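# Place bottles on ledges matching their cap colours

## Task

Set every bottle upright on the wall ledge whose label strip has the same colour as that bottle's cap, so that the bottle's entire base rests on that ledge.

## Robot and tools

Robot: two seven-joint arms, left_arm and right_arm, both facing +x, each ending in a two-finger gripper. Scene frame: origin on the z = 0 plane, under the midpoint between the arm bases, which sit 0.70 m above it. +x is forward, +z is up, and left_arm is on the +y side. Arm names do not correspond to image sides. Positions are in metres. Orientations are quaternions written w first (qw, qx, qy, qz). Gripper axes: the fingers extend along +z and close along y. end_effector_position is the point between the closed finger pads. When the fingers shut, the tips advance roughly 17 mm along +z.

The 16-number row. Every motion command uses one row of 16 numbers that covers both arms: left_arm x, y, z, qw, qx, qy, qz, opening, then right_arm with the same eight. Even when only one arm should move, all 16 must be present. x, y, z and the quaternion are absolute target poses for that gripper in the scene frame, not offsets. Opening runs from -1 (closed) to +1 (fully open, 0.145 m). Closing fully from fully open takes about 0.5 s or more. To keep an arm still, resend the exact pose it reported in the last result from before it started holding, together with its intended opening. To keep a gripper's orientation unchanged, repeat the same quaternion on every row; do not copy the reported one, because it drifts. A 0 in the opening slot is a real command (half open), not a placeholder.

execute_actions(actions, cameras): actions is a list of actions. Each action is a table of up to 15 rows, and each row is one 1/30 s control step. If a table has fewer than 15 rows, its last row is held for the remaining steps. An empty list just returns the current state and images. A target more than 0.6 m from a gripper's current position, measured along any of that gripper's own axes, gets the action refused for both arms. A malformed action also causes refusal. If the first action fails this distance check against the last reported state, the whole call is rejected. Each step clips orientation to within 32 degrees of the measured orientation, so one action may fall short and the remainder must be sent next. The call returns once the robot is still. Its result includes end_effector_position at some steps.

move(target, speed, blend, opening_speed, blocking, cameras): drives each gripper in a straight line from its current "Hand target" to the absolute pose given in target. target is one 16-number row or a list of up to 15 rows, and none of them has the 0.6 m limit. speed is the top path speed in m/s, from 0.002 to 1.1, default 0.25; rotation is capped at twice that value in rad/s. It can be a single number or one per target. blend, in metres, rounds corners between the targets in a list. opening_speed is the rate the fingers change on the -1 to 1 scale, per second, at least 0.2. With blocking=false the call returns after about 0.5 s while the move keeps going, and a new move takes over from the old path. A move is capped at 10 s. Paths do not avoid obstacles or the other arm. The gripper lags behind the path and can overshoot speed, especially with the arm almost straight. A faster approach means harder contacts, and aiming past a contact point presses harder. The result's "move:" line gives the outcome (done, off_target, moving, held, fault) and the limits involved (limits=paced means the pose was clipped; limits=held means steps were withheld). An arm the line does not name finished within 3 mm and 2 degrees. done says nothing about whether anything was touched.

wait(seconds 0 to 10): lets time pass while the last commands are held, or while a running move continues. stop(): brakes a running move; this needs some room to stop. zoom_image(camera "cam_high" or "cam_low", region [x0, y0, x1, y1] in pixels, at most 504 by 504): gives a closer look at the latest image. read_manual: licence texts only. finished_scene(scene): ends the scene for good and must be the last call in its reply. The goal has to remain satisfied after the robot lets go.

Cameras: cam_high and cam_low, each 896x504, both fixed, with the given calibration that may be slightly off.

Results: grip_measured is the measured opening on the command scale. To hold an object, keep commanding an opening clearly below grip_measured; a larger gap squeezes harder, up to about 10 N per pad. "Tool commands" shows the present opening commands. Joint torques include gravity and carry offsets. Joint velocities "within noise" means the arm is at rest. MOTOR HOT appears at 85 °C; at 100 °C an OVER-TEMPERATURE FAULT stops the arm for 30 to 60 s or more. Holding loads, stretching out, or pushing toward poses the arm cannot reach all heat the motors. Thinking takes time while the robot holds its command.

Avoid: dropping a bottle or releasing it while it is still moving, hard impacts or pushes against fixed objects, knocking anything out of the work area, and contact between the two arms. That includes one gripper closing on the other's fingers; the clearance check does not catch grippers meeting. Large wrist turns can swing an elbow unexpectedly. Loose objects may get nudged now and then. Smooth, low-effort motion is preferred.

Each tool is called after "Emit:" in YAML: its name, and indented under it one key for each argument.

## Session

Emit:
execute_actions:
  actions: []

Emit:
zoom_image:
  camera: "cam_high"
  region: [400, 190, 700, 420]

Emit:
zoom_image:
  camera: "cam_low"
  region: [320, 130, 640, 400]

Scene clock: 0.00 s.
left_arm: end_effector_position=(+0.2239, +0.1828, +0.6144) grip_measured=+1.00 end_effector_quat_wxyz=(-0.319, +0.395, -0.515, +0.691) | right_arm: end_effector_position=(+0.4009, -0.1655, +0.3728) grip_measured=+1.00 end_effector_quat_wxyz=(+0.260, +0.265, +0.837, +0.401)
Joint positions: left_arm=[-1.106 0.942 0.535 2.339 -0.48 -0.199 -0.367 0.145] | right_arm=[0.583 0.619 -0.841 0.925 -1.182 -0.496 -0.047 0.145]
Joint velocities: within noise
Joint torques (N m): no reading
Motor temperatures (°C): left_arm=[21 23 22 22 21 25 21] | right_arm=[21 23 22 19 20 19 21]
Hand target: left_arm +0.2239, +0.1828, +0.6144; -0.319, +0.395, -0.515, +0.691 | right_arm +0.4009, -0.1655, +0.3728; +0.260, +0.265, +0.837, +0.401
Tool commands: left_gripper/opening=+1.0 right_gripper/opening=+1.0

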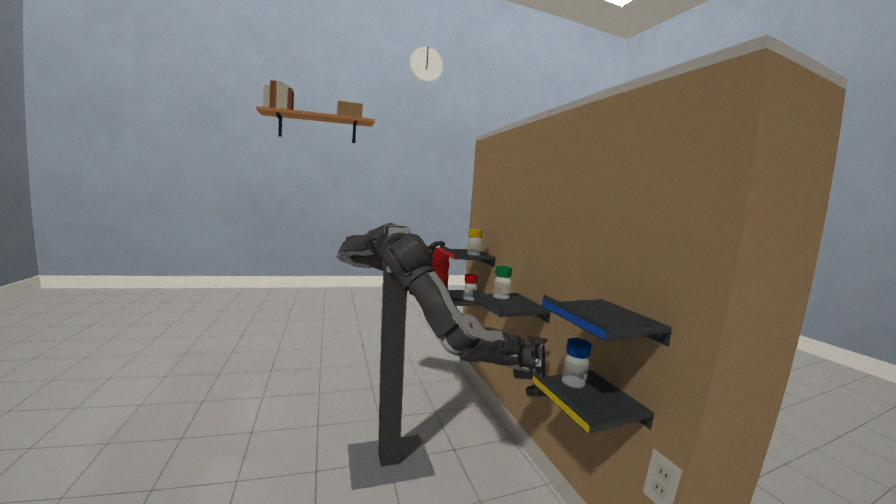

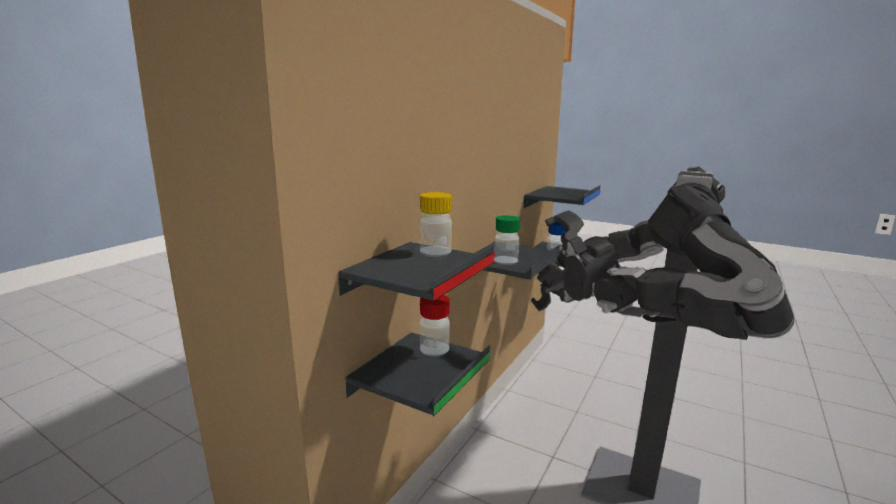

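Scaled by 1.680 from the camera's 896x504 image, which has a finer 1280x720 frame.

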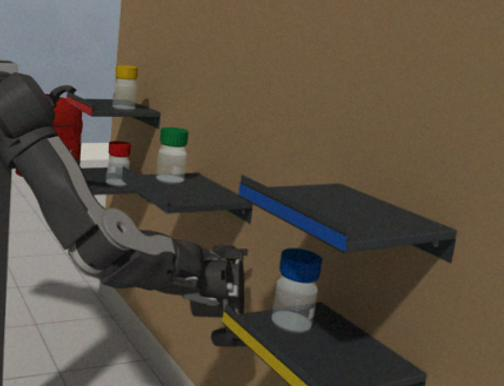

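Scaled by 1.575 from the camera's 896x504 image, which has a finer 1280x720 frame.

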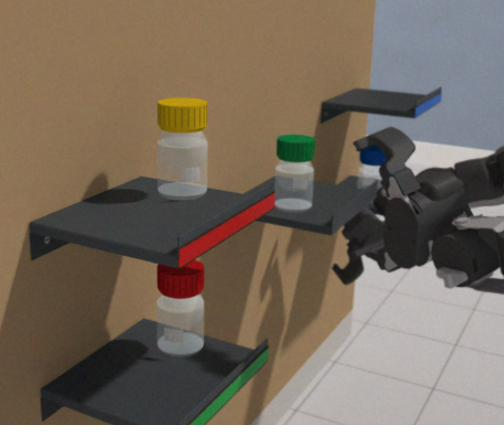

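Emit:
move:
  target:
    - [0.26,0.3,0.66,-0.091,0.701,0.091,0.701,0.3,0.28,-0.2,0.40,0,0.707,0,0.707,0.3]
    - [0.28,0.4,0.77,-0.183,0.683,0.183,0.683,0.3,0.27,-0.287,0.495,0.183,0.683,-0.183,0.683,0.3]
    - [0.36,0.345,0.78,-0.183,0.683,0.183,0.683,0.3,0.31,-0.311,0.49,0.183,0.683,-0.183,0.683,0.3]
  speed: 0.35
  blend: [0.02,0.02,0]

Emit:
zoom_image:
  camera: "cam_low"
  region: [380, 140, 620, 340]

Emit:
zoom_image:
  camera: "cam_high"
  region: [430, 210, 670, 430]

Scene clock: 74.97 s.
left_arm: end_effector_position=(+0.3604, +0.3438, +0.7802) grip_measured=+0.30 end_effector_quat_wxyz=(-0.206, +0.648, +0.150, +0.718) | right_arm: end_effector_position=(+0.3099, -0.3113, +0.4921) grip_measured=+0.30 end_effector_quat_wxyz=(+0.184, +0.680, -0.185, +0.685)
Joint positions: left_arm=[-1.286 1.75 1.574 1.9 1.584 0.234 -1.004 0.098] | right_arm=[-0.217 0.239 0.163 1.767 0.266 0.007 -0.419 0.098]
Joint velocities: within noise
Joint torques (N m): left_arm=[5.87 1.86 3.23 -0.55 -0.25 -0.3 -0.08] | right_arm=[2.02 3.1 0.84 3.66 -0.06 -0.32 0.15]
Motor temperatures (°C): left_arm=[21 23 23 23 21 24 21] | right_arm=[23 23 23 20 20 19 21]
Hand target: left_arm +0.3601, +0.3451, +0.7798; -0.208, +0.648, +0.152, +0.716 | right_arm +0.3100, -0.3110, +0.4901; +0.183, +0.683, -0.183, +0.683
Off the commanded pose: left_arm 0.001 m, 7 deg | right_arm 0.002 m, 0 deg.
joint sent to its limit (left arm) — joint 3 (upper arm roll), upper limit; joint 5 (forearm roll), upper limit. The joint targets are off in orientation, not in position.
move: off_target (left_arm)

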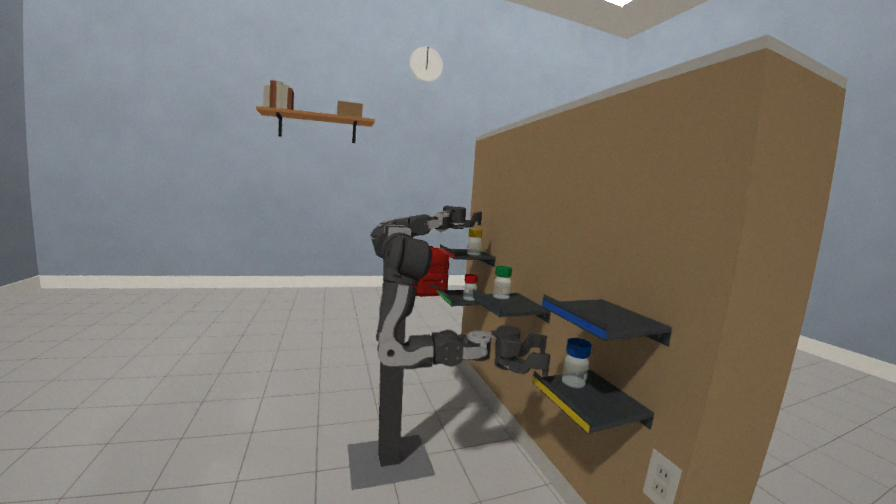

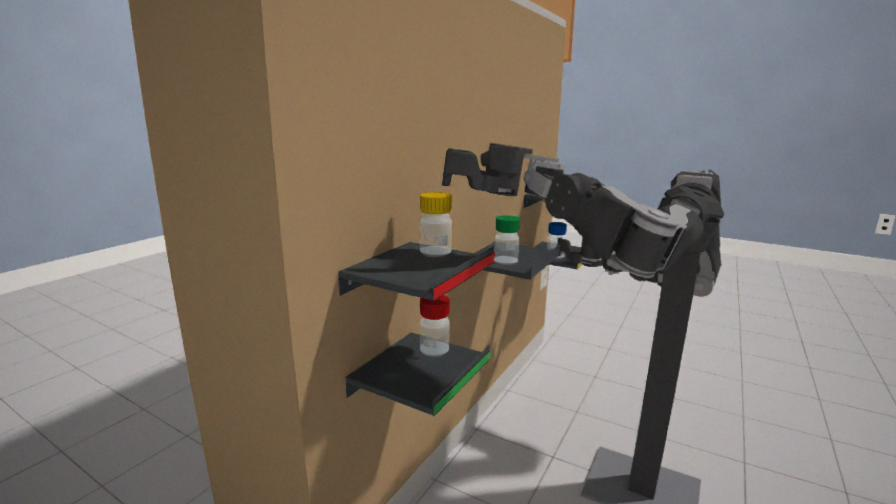

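Scaled by 2.100 from the camera's 896x504 image, which has a finer 1280x720 frame.

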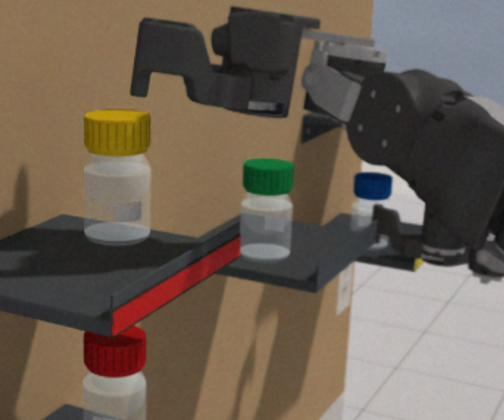

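Scaled by 2.100 from the camera's 896x504 image, which has a finer 1280x720 frame.

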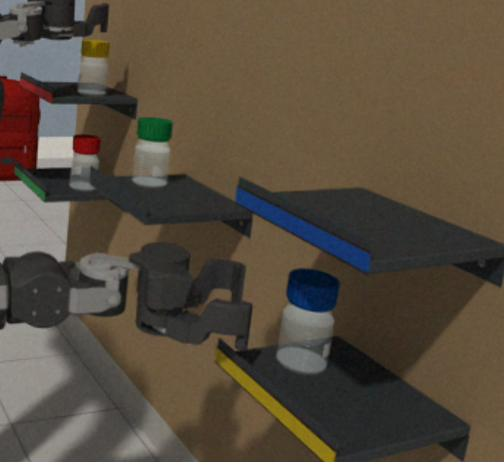

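Emit:
move:
  target:
    - [0.38,0.34,0.76,0,0.737,0,0.676,0.3,0.35,-0.334,0.487,0.183,0.683,-0.183,0.683,0.3]
    - [0.39,0.34,0.688,0,0.72,0,0.694,0.3,0.393,-0.359,0.487,0.183,0.683,-0.183,0.683,0.3]
  speed: 0.15

Emit:
zoom_image:
  camera: "cam_low"
  region: [380, 140, 620, 340]

Emit:
zoom_image:
  camera: "cam_high"
  region: [430, 210, 670, 430]

Scene clock: 91.90 s.
left_arm: end_effector_position=(+0.3897, +0.3393, +0.6892) grip_measured=+0.30 end_effector_quat_wxyz=(+0.002, +0.719, -0.002, +0.695) | right_arm: end_effector_position=(+0.3927, -0.3607, +0.4887) grip_measured=+0.30 end_effector_quat_wxyz=(+0.185, +0.682, -0.186, +0.683)
Joint positions: left_arm=[-1.407 1.631 1.39 1.665 1.584 0.016 -0.149 0.098] | right_arm=[0.203 0.347 0.148 1.281 0.305 -0.028 -0.298 0.098]
Joint velocities: within noise
Joint torques (N m): left_arm=[5.1 1.75 3.28 0.05 0.07 -0.71 -0.05] | right_arm=[4.26 3.68 0.54 3.63 -0.03 -0.56 0.17]
Motor temperatures (°C): left_arm=[22 23 24 22 21 24 21] | right_arm=[22 23 22 20 20 19 21]
Hand target: left_arm +0.3900, +0.3399, +0.6880; +0.000, +0.720, +0.000, +0.694 | right_arm +0.3929, -0.3591, +0.4869; +0.183, +0.683, -0.183, +0.683
Off the commanded pose: left_arm 0.001 m, 0 deg | right_arm 0.002 m, 0 deg.
move: done

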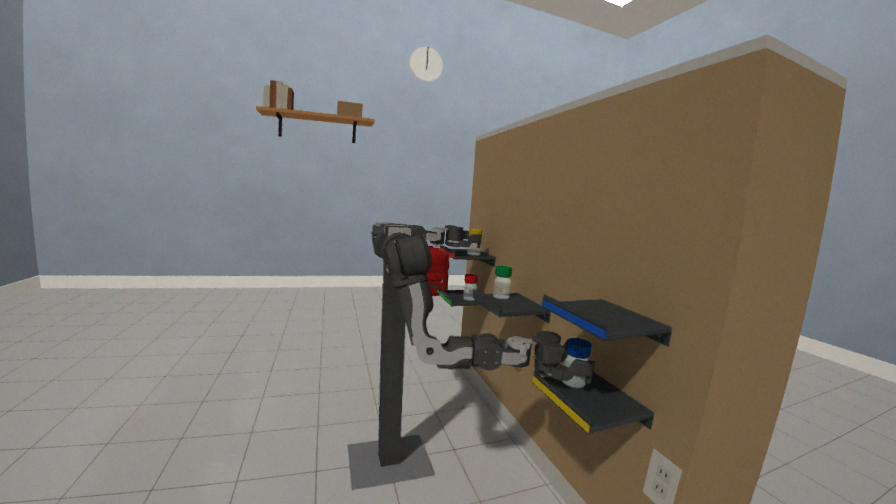

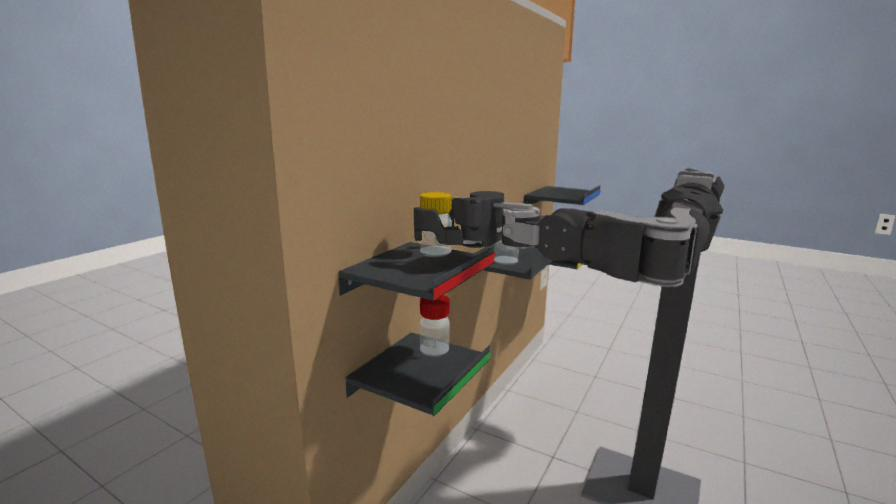

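Scaled by 2.100 from the camera's 896x504 image, which has a finer 1280x720 frame.

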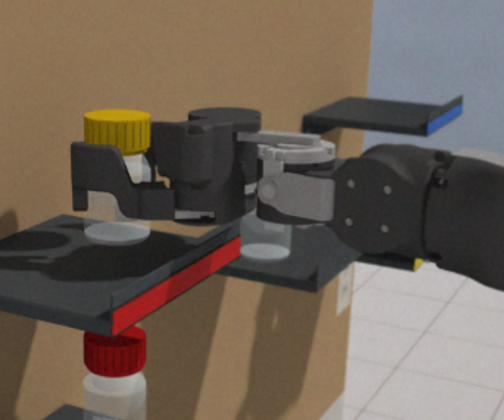

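Scaled by 2.100 from the camera's 896x504 image, which has a finer 1280x720 frame.

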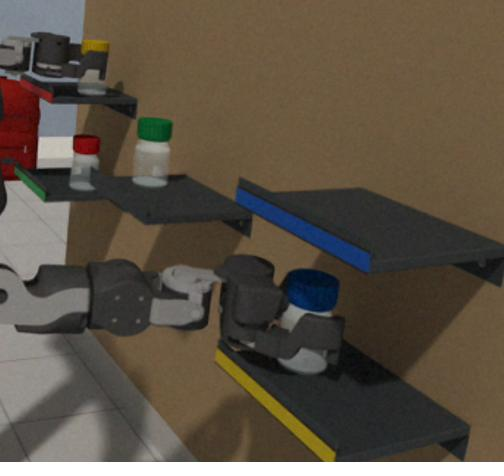

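Emit:
move:
  target:
    - [0.39,0.34,0.688,0,0.72,0,0.694,-0.7,0.393,-0.359,0.487,0.183,0.683,-0.183,0.683,-0.7]
    - [0.388,0.34,0.745,0,0.72,0,0.694,-0.7,0.393,-0.359,0.517,0.183,0.683,-0.183,0.683,-0.7]
    - [0.385,0.22,0.745,0,0.72,0,0.694,-0.7,0.27,-0.289,0.522,0.183,0.683,-0.183,0.683,-0.7]
    - [0.385,0.1,0.745,0,0.72,0,0.694,-0.7,0.265,-0.46,0.56,0.183,0.683,-0.183,0.683,-0.7]
  speed: [0.15,0.15,0.25,0.25]
  blend: [0,0.01,0.02,0]
  opening_speed: 2

Scene clock: 106.70 s.
left_arm: end_effector_position=(+0.3769, +0.1070, +0.7450) grip_measured=-0.24 end_effector_quat_wxyz=(+0.183, +0.642, -0.223, +0.711) | right_arm: end_effector_position=(+0.2640, -0.4614, +0.5585) grip_measured=-0.54 end_effector_quat_wxyz=(+0.186, +0.686, -0.185, +0.679)
Joint positions: left_arm=[-1.407 2.011 1.551 1.933 1.584 0.037 -0.218 0.058] | right_arm=[-0.377 0.611 0.696 1.682 0.706 0.154 -0.047 0.035]
Joint velocities: within noise
Joint torques (N m): left_arm=[6.45 0.75 2.73 -0.65 0.09 -0.97 0.16] | right_arm=[1.83 5.89 2.77 3.63 0.14 -0.69 0.17]
Motor temperatures (°C): left_arm=[22 23 25 22 21 25 21] | right_arm=[22 23 22 20 20 20 21]
Hand target: left_arm +0.3771, +0.1070, +0.7441; +0.187, +0.641, -0.222, +0.711 | right_arm +0.2650, -0.4600, +0.5600; +0.183, +0.683, -0.183, +0.683
Off the commanded pose: left_arm 0.011 m, 34 deg; orientation clipped | right_arm 0.002 m, 1 deg.
joint read past its limit (left arm) — joint 2 (shoulder roll), upper limit.
joint sent to its limit (left arm) — joint 1 (shoulder pitch), lower limit; joint 2 (shoulder roll), upper limit; joint 5 (forearm roll), upper limit. The joint targets are off in position and orientation.
move: off_target (left_arm); limits=paced

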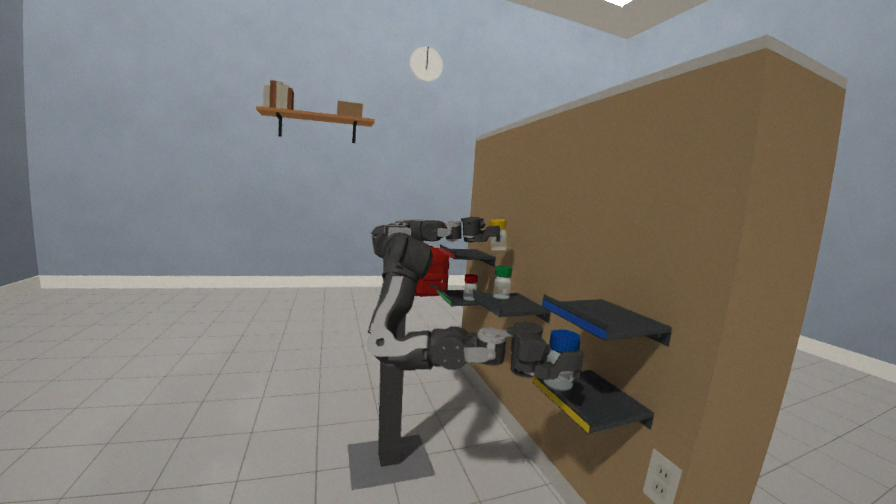

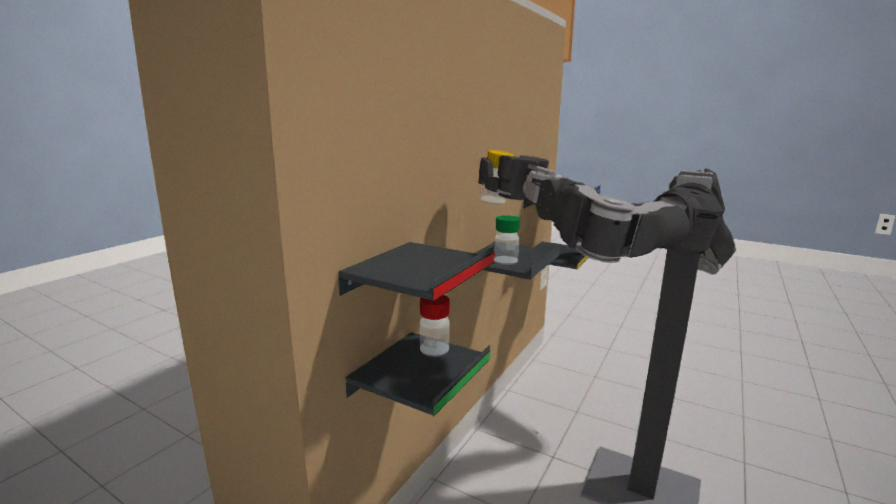

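Emit:
move:
  target:
    - [0.35,0.34,0.79,0,0.72,0,0.694,-0.7,0.27,-0.46,0.65,0.183,0.683,-0.183,0.683,-0.7]
    - [0.25,0.52,0.72,-0.271,0.653,0.271,0.653,-0.7,0.275,-0.46,0.745,0.183,0.683,-0.183,0.683,-0.7]
    - [0.17,0.58,0.45,-0.283,0.714,0.49,0.412,-0.7,0.33,-0.4,0.745,0.183,0.683,-0.183,0.683,-0.7]
  speed: [0.3,0.3,0.3]
  blend: [0.01,0.02,0]

Emit:
zoom_image:
  camera: "cam_high"
  region: [430, 210, 670, 430]

Scene clock: 144.47 s.
left_arm: end_effector_position=(+0.1687, +0.5798, +0.4490) grip_measured=-0.24 end_effector_quat_wxyz=(-0.284, +0.715, +0.491, +0.408) | right_arm: end_effector_position=(+0.3303, -0.3994, +0.7438) grip_measured=-0.54 end_effector_quat_wxyz=(+0.181, +0.686, -0.181, +0.681)
Joint positions: left_arm=[-0.539 1.052 0.388 1.21 1.531 0.092 -0.631 0.058] | right_arm=[0.333 1.059 0.333 1.892 1.211 0.774 -0.693 0.035]
Joint velocities: within noise
Joint torques (N m): left_arm=[2.31 8.16 2.71 1.85 -0.27 -0.71 0.25] | right_arm=[4.34 6.26 2.48 1.68 -0.3 -0.51 -0.15]
Motor temperatures (°C): left_arm=[23 23 25 22 21 26 21] | right_arm=[22 24 23 21 20 20 21]
Hand target: left_arm +0.1700, +0.5800, +0.4500; -0.283, +0.714, +0.490, +0.412 | right_arm +0.3300, -0.4000, +0.7450; +0.183, +0.683, -0.183, +0.683
Off the commanded pose: left_arm 0.002 m, 1 deg | right_arm 0.001 m, 1 deg.
move: done

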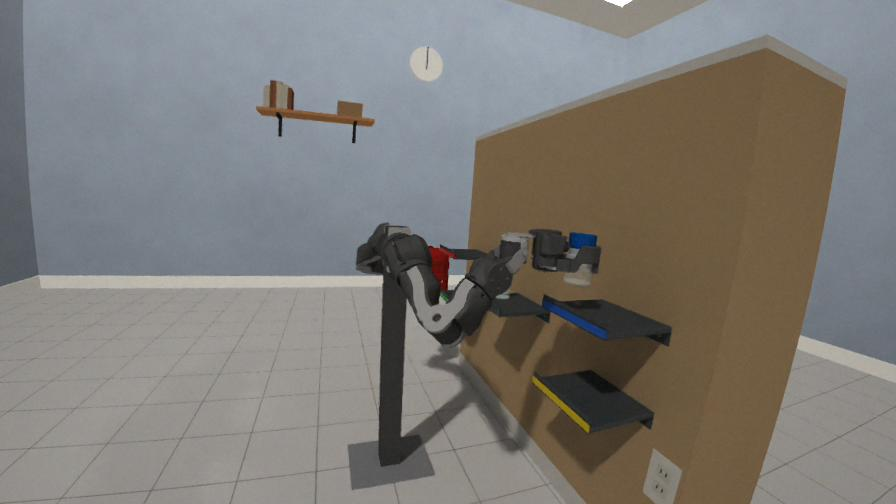

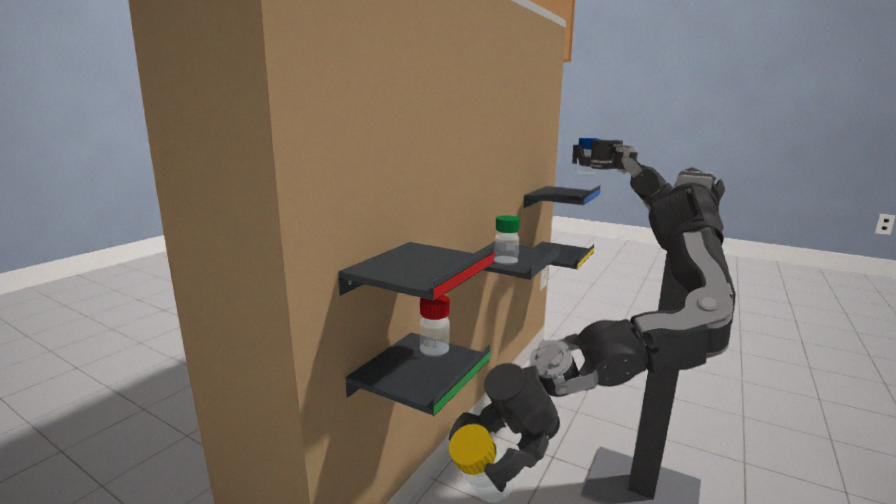

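Scaled by 2.100 from the camera's 896x504 image, which has a finer 1280x720 frame.

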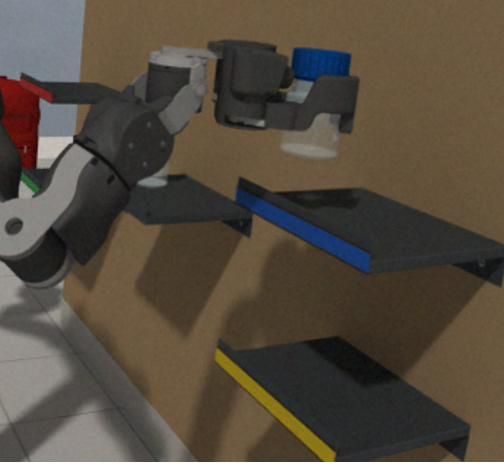

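Emit:
move:
  target:
    - [0.245,0.35,0.47,0,0.707,0,0.707,-0.7,0.385,-0.357,0.74,0.183,0.683,-0.183,0.683,-0.7]
    - [0.25,0.1,0.5,0.091,0.701,-0.091,0.701,-0.7,0.387,-0.357,0.6875,0.183,0.683,-0.183,0.683,0.1]
    - [0.262,-0.01,0.67,0.183,0.683,-0.183,0.683,-0.7,0.30,-0.307,0.70,0.183,0.683,-0.183,0.683,0.3]
  speed: [0.3,0.2,0.25]

Emit:
zoom_image:
  camera: "cam_high"
  region: [430, 210, 670, 430]

Emit:
zoom_image:
  camera: "cam_low"
  region: [400, 160, 640, 360]

Scene clock: 177.90 s.
left_arm: end_effector_position=(+0.2643, -0.0120, +0.6687) grip_measured=-0.24 end_effector_quat_wxyz=(+0.185, +0.675, -0.177, +0.692) | right_arm: end_effector_position=(+0.3005, -0.3054, +0.7006) grip_measured=+0.30 end_effector_quat_wxyz=(+0.181, +0.682, -0.181, +0.685)
Joint positions: left_arm=[0.474 0.291 -0.841 2.429 0.801 0.782 -0.86 0.058] | right_arm=[0.217 0.803 0.174 2.322 1.178 0.782 -1.12 0.098]
Joint velocities: within noise
Joint torques (N m): left_arm=[5.63 -0.33 0.57 3.63 -0.24 -0.43 -0.05] | right_arm=[2.81 4.18 3.14 1.47 -0.23 -0.07 -0.17]
Motor temperatures (°C): left_arm=[22 25 25 22 21 26 21] | right_arm=[23 24 23 20 20 20 21]
Hand target: left_arm +0.2640, -0.0113, +0.6697; +0.183, +0.674, -0.177, +0.694 | right_arm +0.3000, -0.3070, +0.7000; +0.183, +0.683, -0.183, +0.683
Off the commanded pose: left_arm 0.003 m, 2 deg | right_arm 0.002 m, 0 deg.
joint sent to its limit (left arm) — joint 4 (elbow), upper limit, where the elbow is as bent as it goes; joint 6 (wrist pitch), upper limit. The joint targets still meet the commanded pose.
move: done

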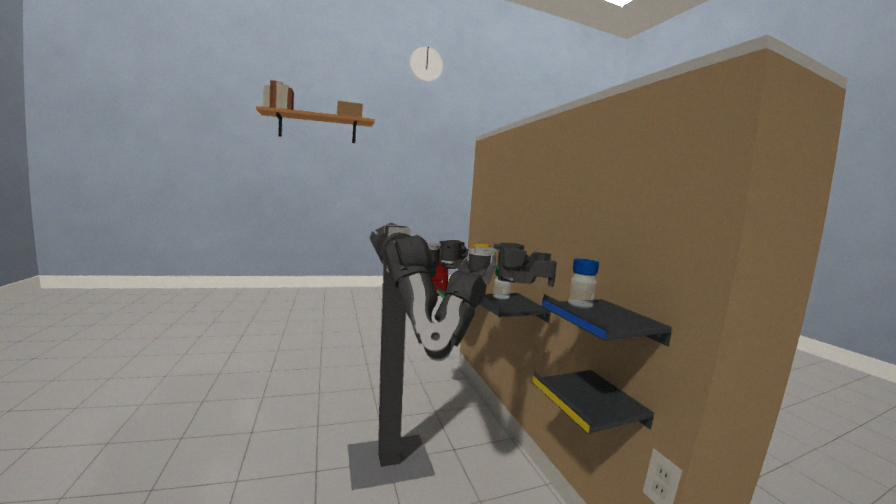

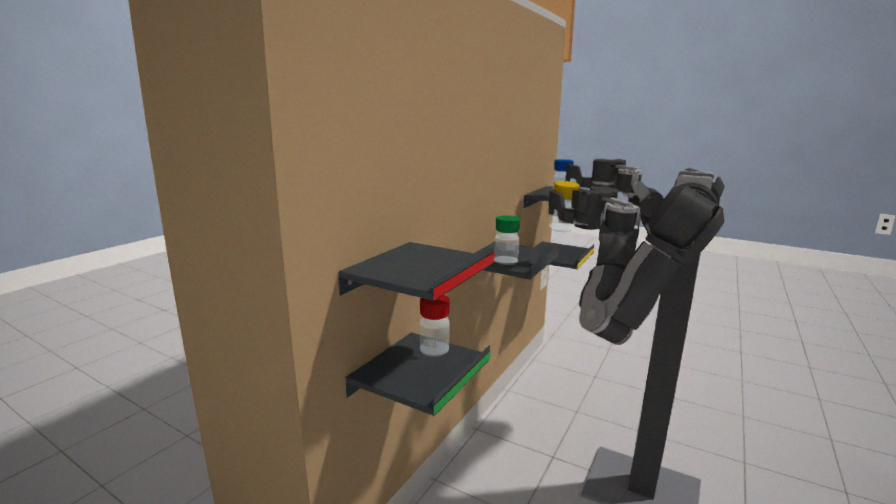

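Scaled by 2.100 from the camera's 896x504 image, which has a finer 1280x720 frame.

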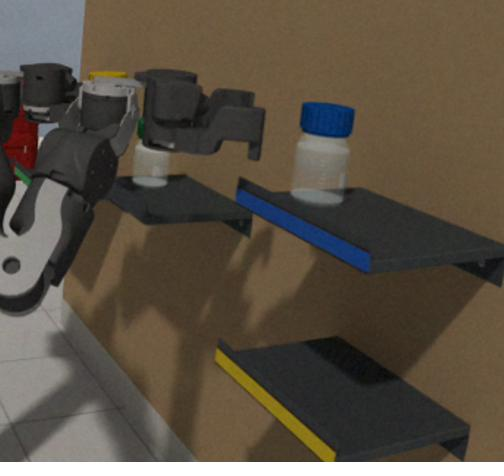

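Scaled by 2.100 from the camera's 896x504 image, which has a finer 1280x720 frame.

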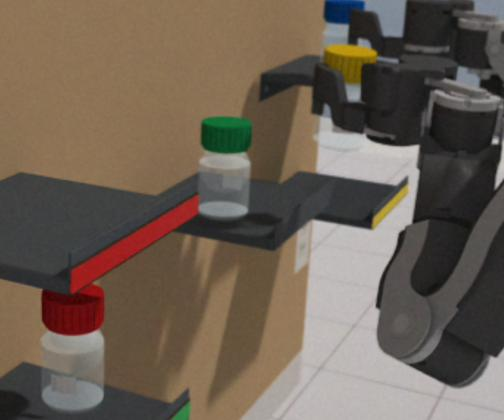

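Emit:
move:
  target:
    - [0.375,-0.072,0.668,0.183,0.683,-0.183,0.683,-0.7,0.275,-0.4,0.70,0.183,0.683,-0.183,0.683,0.3]
    - [0.378,-0.075,0.5915,0.183,0.683,-0.183,0.683,-0.05,0.265,-0.46,0.55,0.183,0.683,-0.183,0.683,0.3]
  speed: [0.25,0.2]

Emit:
zoom_image:
  camera: "cam_high"
  region: [430, 210, 670, 430]

Emit:
zoom_image:
  camera: "cam_low"
  region: [400, 160, 640, 360]

Scene clock: 192.97 s.
left_arm: end_effector_position=(+0.3782, -0.0743, +0.5920) grip_measured=-0.05 end_effector_quat_wxyz=(+0.182, +0.684, -0.181, +0.683) | right_arm: end_effector_position=(+0.2746, -0.4242, +0.6386) grip_measured=+0.31 end_effector_quat_wxyz=(+0.129, +0.561, -0.136, +0.807)
Joint positions: left_arm=[0.688 0.159 -1.001 1.641 0.681 0.295 -0.555 0.072] | right_arm=[-1.239 1.258 0.783 1.786 1.281 -0.778 -0.415 0.098]
Joint velocities: within noise
Joint torques (N m): left_arm=[8.22 -1.6 1.54 3.89 -0.17 -0.64 0.21] | right_arm=[-13.2 -7.4 -13.72 -6.3 1.6 4.91 -1.45]
Motor temperatures (°C): left_arm=[23 24 24 22 21 25 21] | right_arm=[23 24 23 20 20 24 21]
Hand target: left_arm +0.3781, -0.0749, +0.5915; +0.183, +0.683, -0.183, +0.683 | right_arm +0.2467, -0.4533, +0.5572; +0.184, +0.680, -0.181, +0.687
Off the commanded pose: left_arm 0.001 m, 0 deg | right_arm 0.096 m, 22 deg.
joint sent to its limit (right arm) — joint 1 (shoulder pitch), lower limit. The joint targets are off in position, not in orientation.
move: off_target (right_arm)

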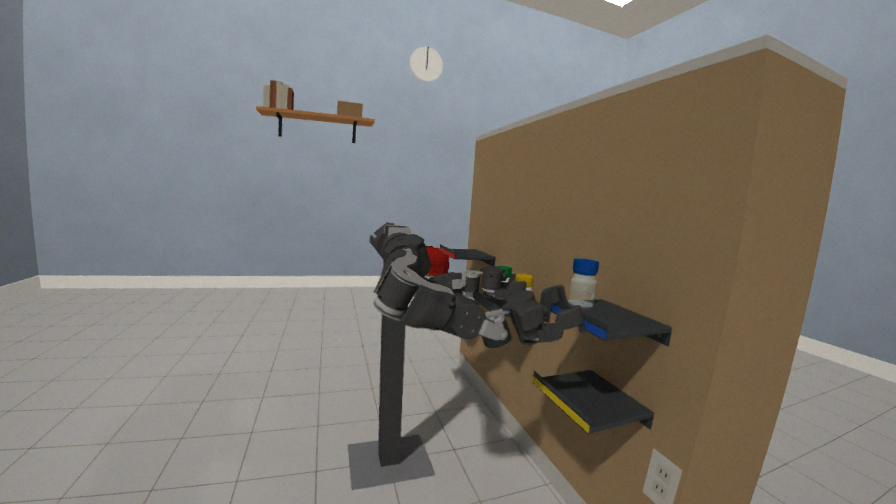

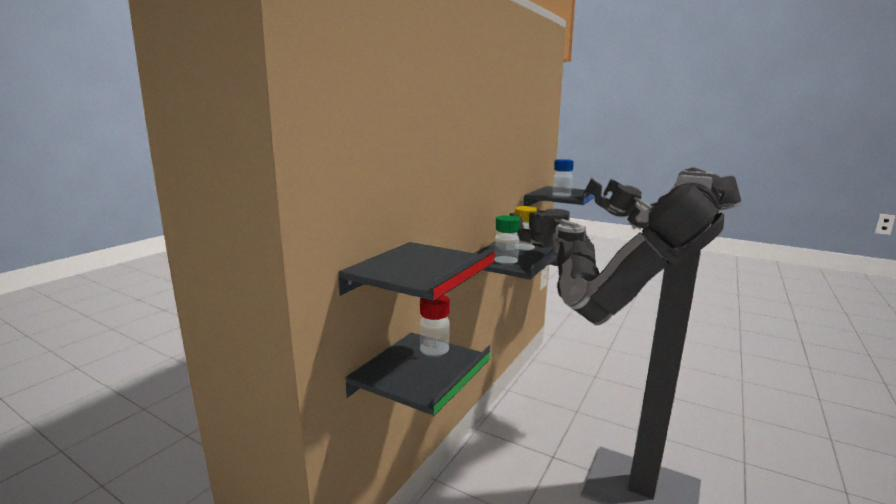

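Scaled by 2.100 from the camera's 896x504 image, which has a finer 1280x720 frame.

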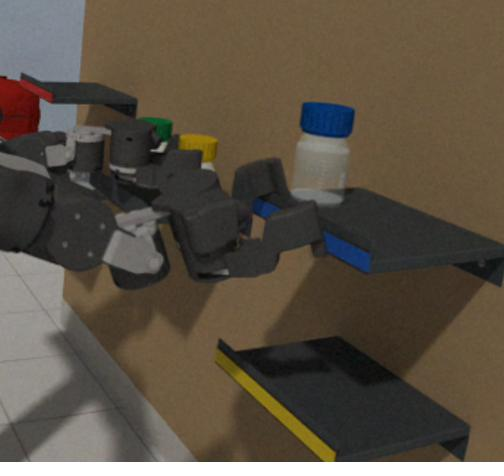

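Scaled by 2.100 from the camera's 896x504 image, which has a finer 1280x720 frame.

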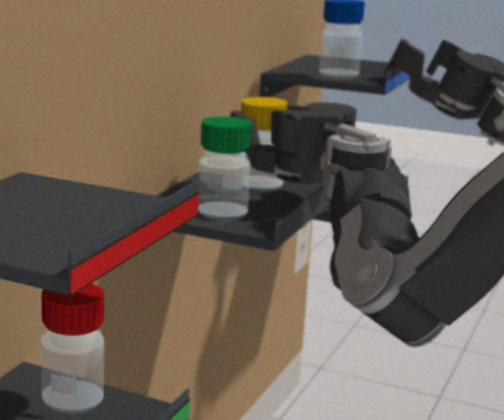

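Emit:
move:
  target:
    - [0.3,-0.03,0.60,0.183,0.683,-0.183,0.683,-0.05,0.262,-0.41,0.70,0.183,0.683,-0.183,0.683,0.3]
    - [0.262,-0.008,0.60,0.183,0.683,-0.183,0.683,-0.05,0.2,-0.5,0.62,0.271,0.653,-0.271,0.653,0.3]
    - [0.25,0.1,0.5,0.091,0.701,-0.091,0.701,0.3,0.17,-0.58,0.45,0.283,0.714,-0.49,0.412,0.3]
  speed: [0.2,0.3,0.3]

Emit:
zoom_image:
  camera: "cam_high"
  region: [430, 210, 670, 430]

Scene clock: 211.03 s.
left_arm: end_effector_position=(+0.2495, +0.0985, +0.5012) grip_measured=+0.30 end_effector_quat_wxyz=(+0.094, +0.701, -0.092, +0.701) | right_arm: end_effector_position=(+0.2794, -0.4298, +0.6335) grip_measured=+0.32 end_effector_quat_wxyz=(+0.033, +0.539, -0.095, +0.836)
Joint positions: left_arm=[-0.108 0.865 -0.923 2.103 0.394 -0.254 -0.768 0.098] | right_arm=[-0.866 1.162 0.553 1.582 1.473 -0.743 0.124 0.099]
Joint velocities: within noise
Joint torques (N m): left_arm=[2.02 2.44 1.28 3.96 -0.26 -0.57 -0.01] | right_arm=[-23.22 -40.02 -21.48 25.37 2.94 1.14 2.57]
Motor temperatures (°C): left_arm=[24 23 24 23 21 25 21] | right_arm=[33 35 33 27 23 45 27]
Hand target: left_arm +0.2500, +0.1001, +0.5000; +0.091, +0.701, -0.091, +0.701 | right_arm +0.1365, -0.5214, +0.4736; +0.163, +0.653, -0.278, +0.685
Off the commanded pose: left_arm 0.002 m, 0 deg | right_arm 0.261 m, 76 deg; orientation clipped.
joint sent to its limit (right arm) — joint 5 (forearm roll), upper limit. The joint targets are off in position and orientation.
move: off_target (right_arm); limits=paced

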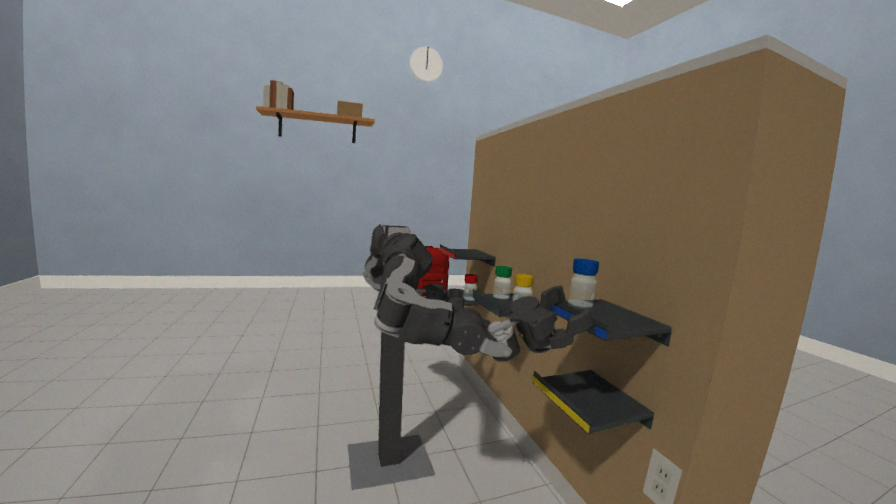

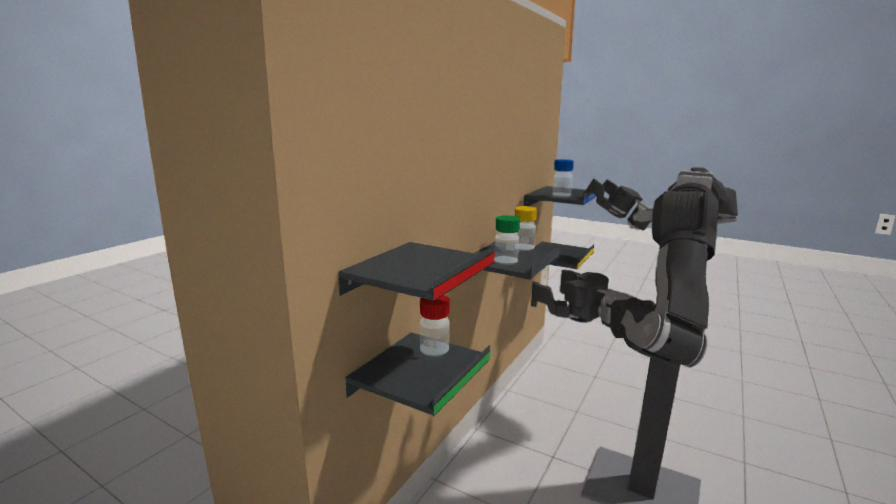

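Scaled by 2.100 from the camera's 896x504 image, which has a finer 1280x720 frame.

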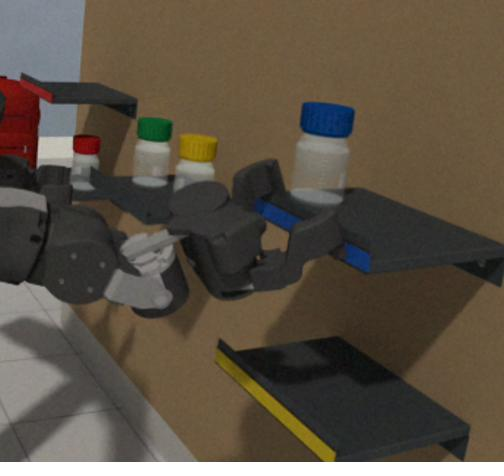

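Emit:
move:
  target:
    - [0.25,0.1,0.5,0.091,0.701,-0.091,0.701,0.3,0.27,-0.42,0.66,0.033,0.539,-0.095,0.836,0.3]
    - [0.25,0.1,0.5,0.091,0.701,-0.091,0.701,0.3,0.24,-0.42,0.72,0.033,0.6,-0.095,0.8,0.3]
  speed: 0.2

Emit:
zoom_image:
  camera: "cam_high"
  region: [430, 210, 670, 430]

Scene clock: 221.03 s.
left_arm: end_effector_position=(+0.2495, +0.0985, +0.5012) grip_measured=+0.30 end_effector_quat_wxyz=(+0.094, +0.701, -0.092, +0.701) | right_arm: end_effector_position=(+0.2811, -0.4152, +0.6563) grip_measured=+0.07 end_effector_quat_wxyz=(+0.057, +0.683, -0.107, +0.720)
Joint positions: left_arm=[-0.108 0.865 -0.923 2.103 0.394 -0.254 -0.768 0.098] | right_arm=[-0.229 0.691 0.891 1.867 0.841 0.548 0.194 0.081]
Joint velocities: within noise
Joint torques (N m): left_arm=[2.02 2.47 1.26 3.96 -0.26 -0.56 -0.01] | right_arm=[-0.15 4 -25.29 10.56 3.38 -2.14 3.23]
Motor temperatures (°C): left_arm=[23 23 24 23 22 25 21] | right_arm=[43 61 47 50 27 40 29]
Hand target: left_arm +0.2500, +0.1001, +0.5000; +0.091, +0.701, -0.091, +0.701 | right_arm +0.2463, -0.4202, +0.7160; +0.047, +0.598, -0.094, +0.795
Off the commanded pose: left_arm 0.002 m, 0 deg | right_arm 0.076 m, 14 deg.
move: off_target (right_arm); limits=paced

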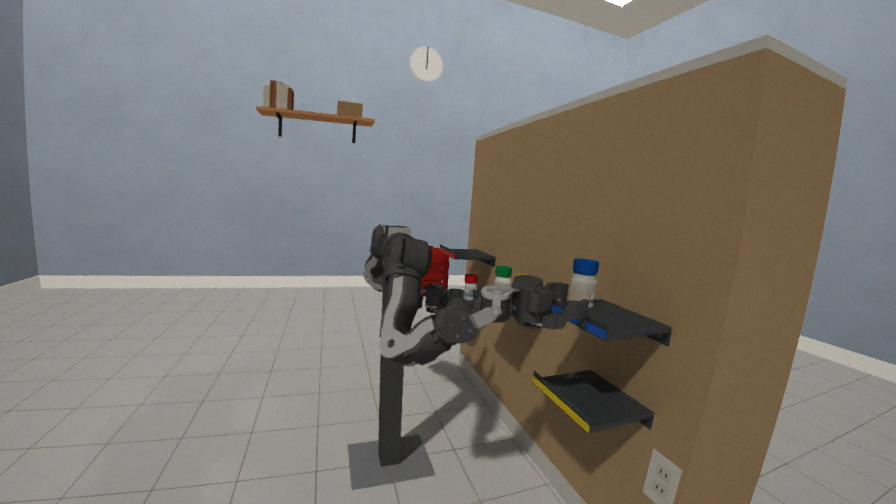

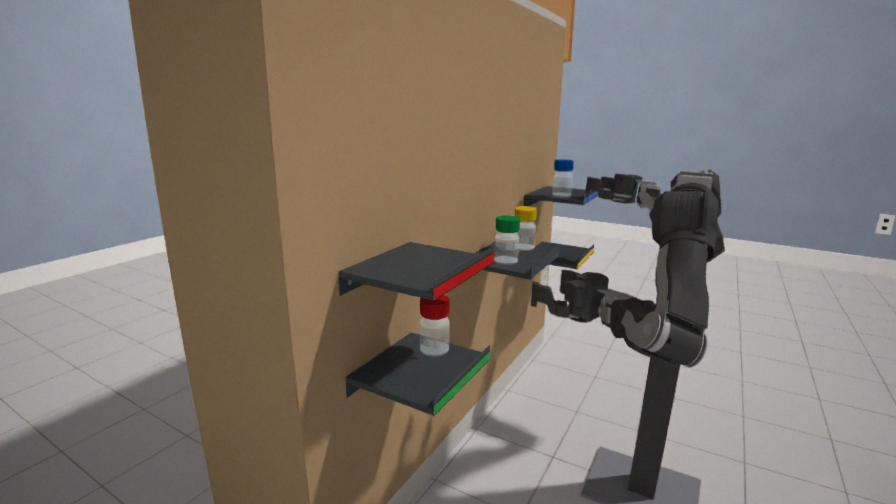

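Scaled by 2.100 from the camera's 896x504 image, which has a finer 1280x720 frame.

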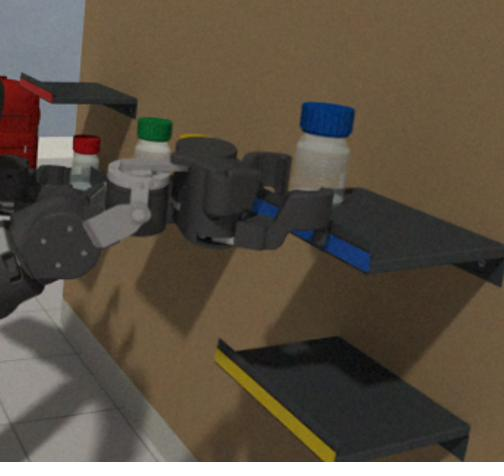

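Emit:
move:
  target:
    - [0.25,0.1,0.5,0.091,0.701,-0.091,0.701,0.3,0.295,-0.415,0.67,0.057,0.7,-0.107,0.7,0.2]
    - [0.25,0.1,0.5,0.091,0.701,-0.091,0.701,0.3,0.30,-0.415,0.73,0.057,0.7,-0.107,0.7,0.2]
  speed: 0.2

Emit:
zoom_image:
  camera: "cam_high"
  region: [500, 230, 670, 360]

Scene clock: 231.50 s.
left_arm: end_effector_position=(+0.2495, +0.0985, +0.5012) grip_measured=+0.30 end_effector_quat_wxyz=(+0.094, +0.701, -0.092, +0.701) | right_arm: end_effector_position=(+0.3002, -0.4142, +0.7307) grip_measured=+0.20 end_effector_quat_wxyz=(+0.056, +0.701, -0.105, +0.703)
Joint positions: left_arm=[-0.108 0.865 -0.923 2.103 0.394 -0.254 -0.768 0.098] | right_arm=[-0.066 1.008 0.847 1.825 1.125 0.784 -0.05 0.09]
Joint velocities: within noise
Joint torques (N m): left_arm=[2.04 2.47 1.28 3.97 -0.26 -0.56 -0.01] | right_arm=[2.2 7.56 2.92 1.88 0.2 -0.37 -0.14]
Motor temperatures (°C): left_arm=[22 23 24 23 22 25 21] | right_arm=[33 45 76 47 32 37 33]
Hand target: left_arm +0.2500, +0.1001, +0.5000; +0.091, +0.701, -0.091, +0.701 | right_arm +0.3000, -0.4150, +0.7300; +0.057, +0.702, -0.107, +0.702
Off the commanded pose: left_arm 0.002 m, 0 deg | right_arm 0.001 m, 0 deg.
joint sent to its limit (right arm) — joint 6 (wrist pitch), upper limit. The joint targets still meet the commanded pose.
move: done

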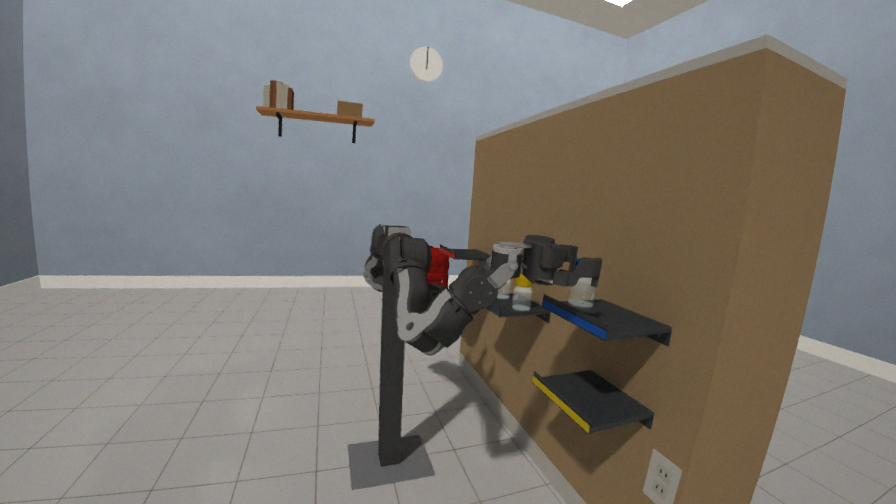

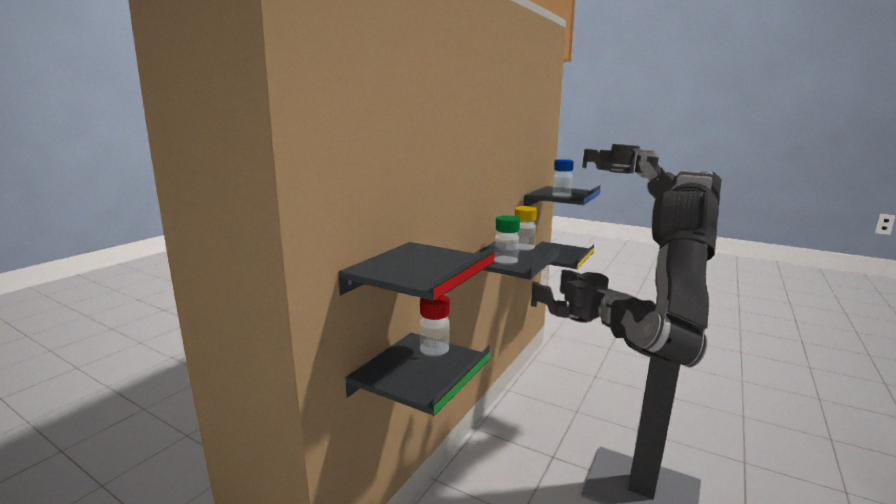

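Scaled by 2.965 from the camera's 896x504 image, which has a finer 1280x720 frame.

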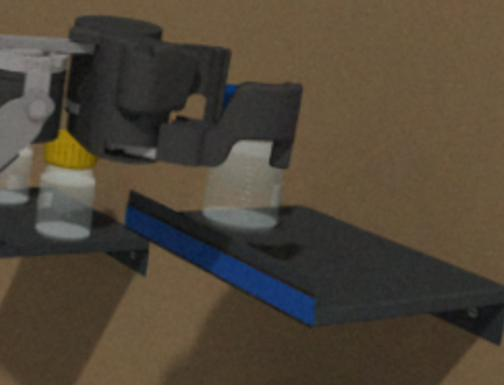

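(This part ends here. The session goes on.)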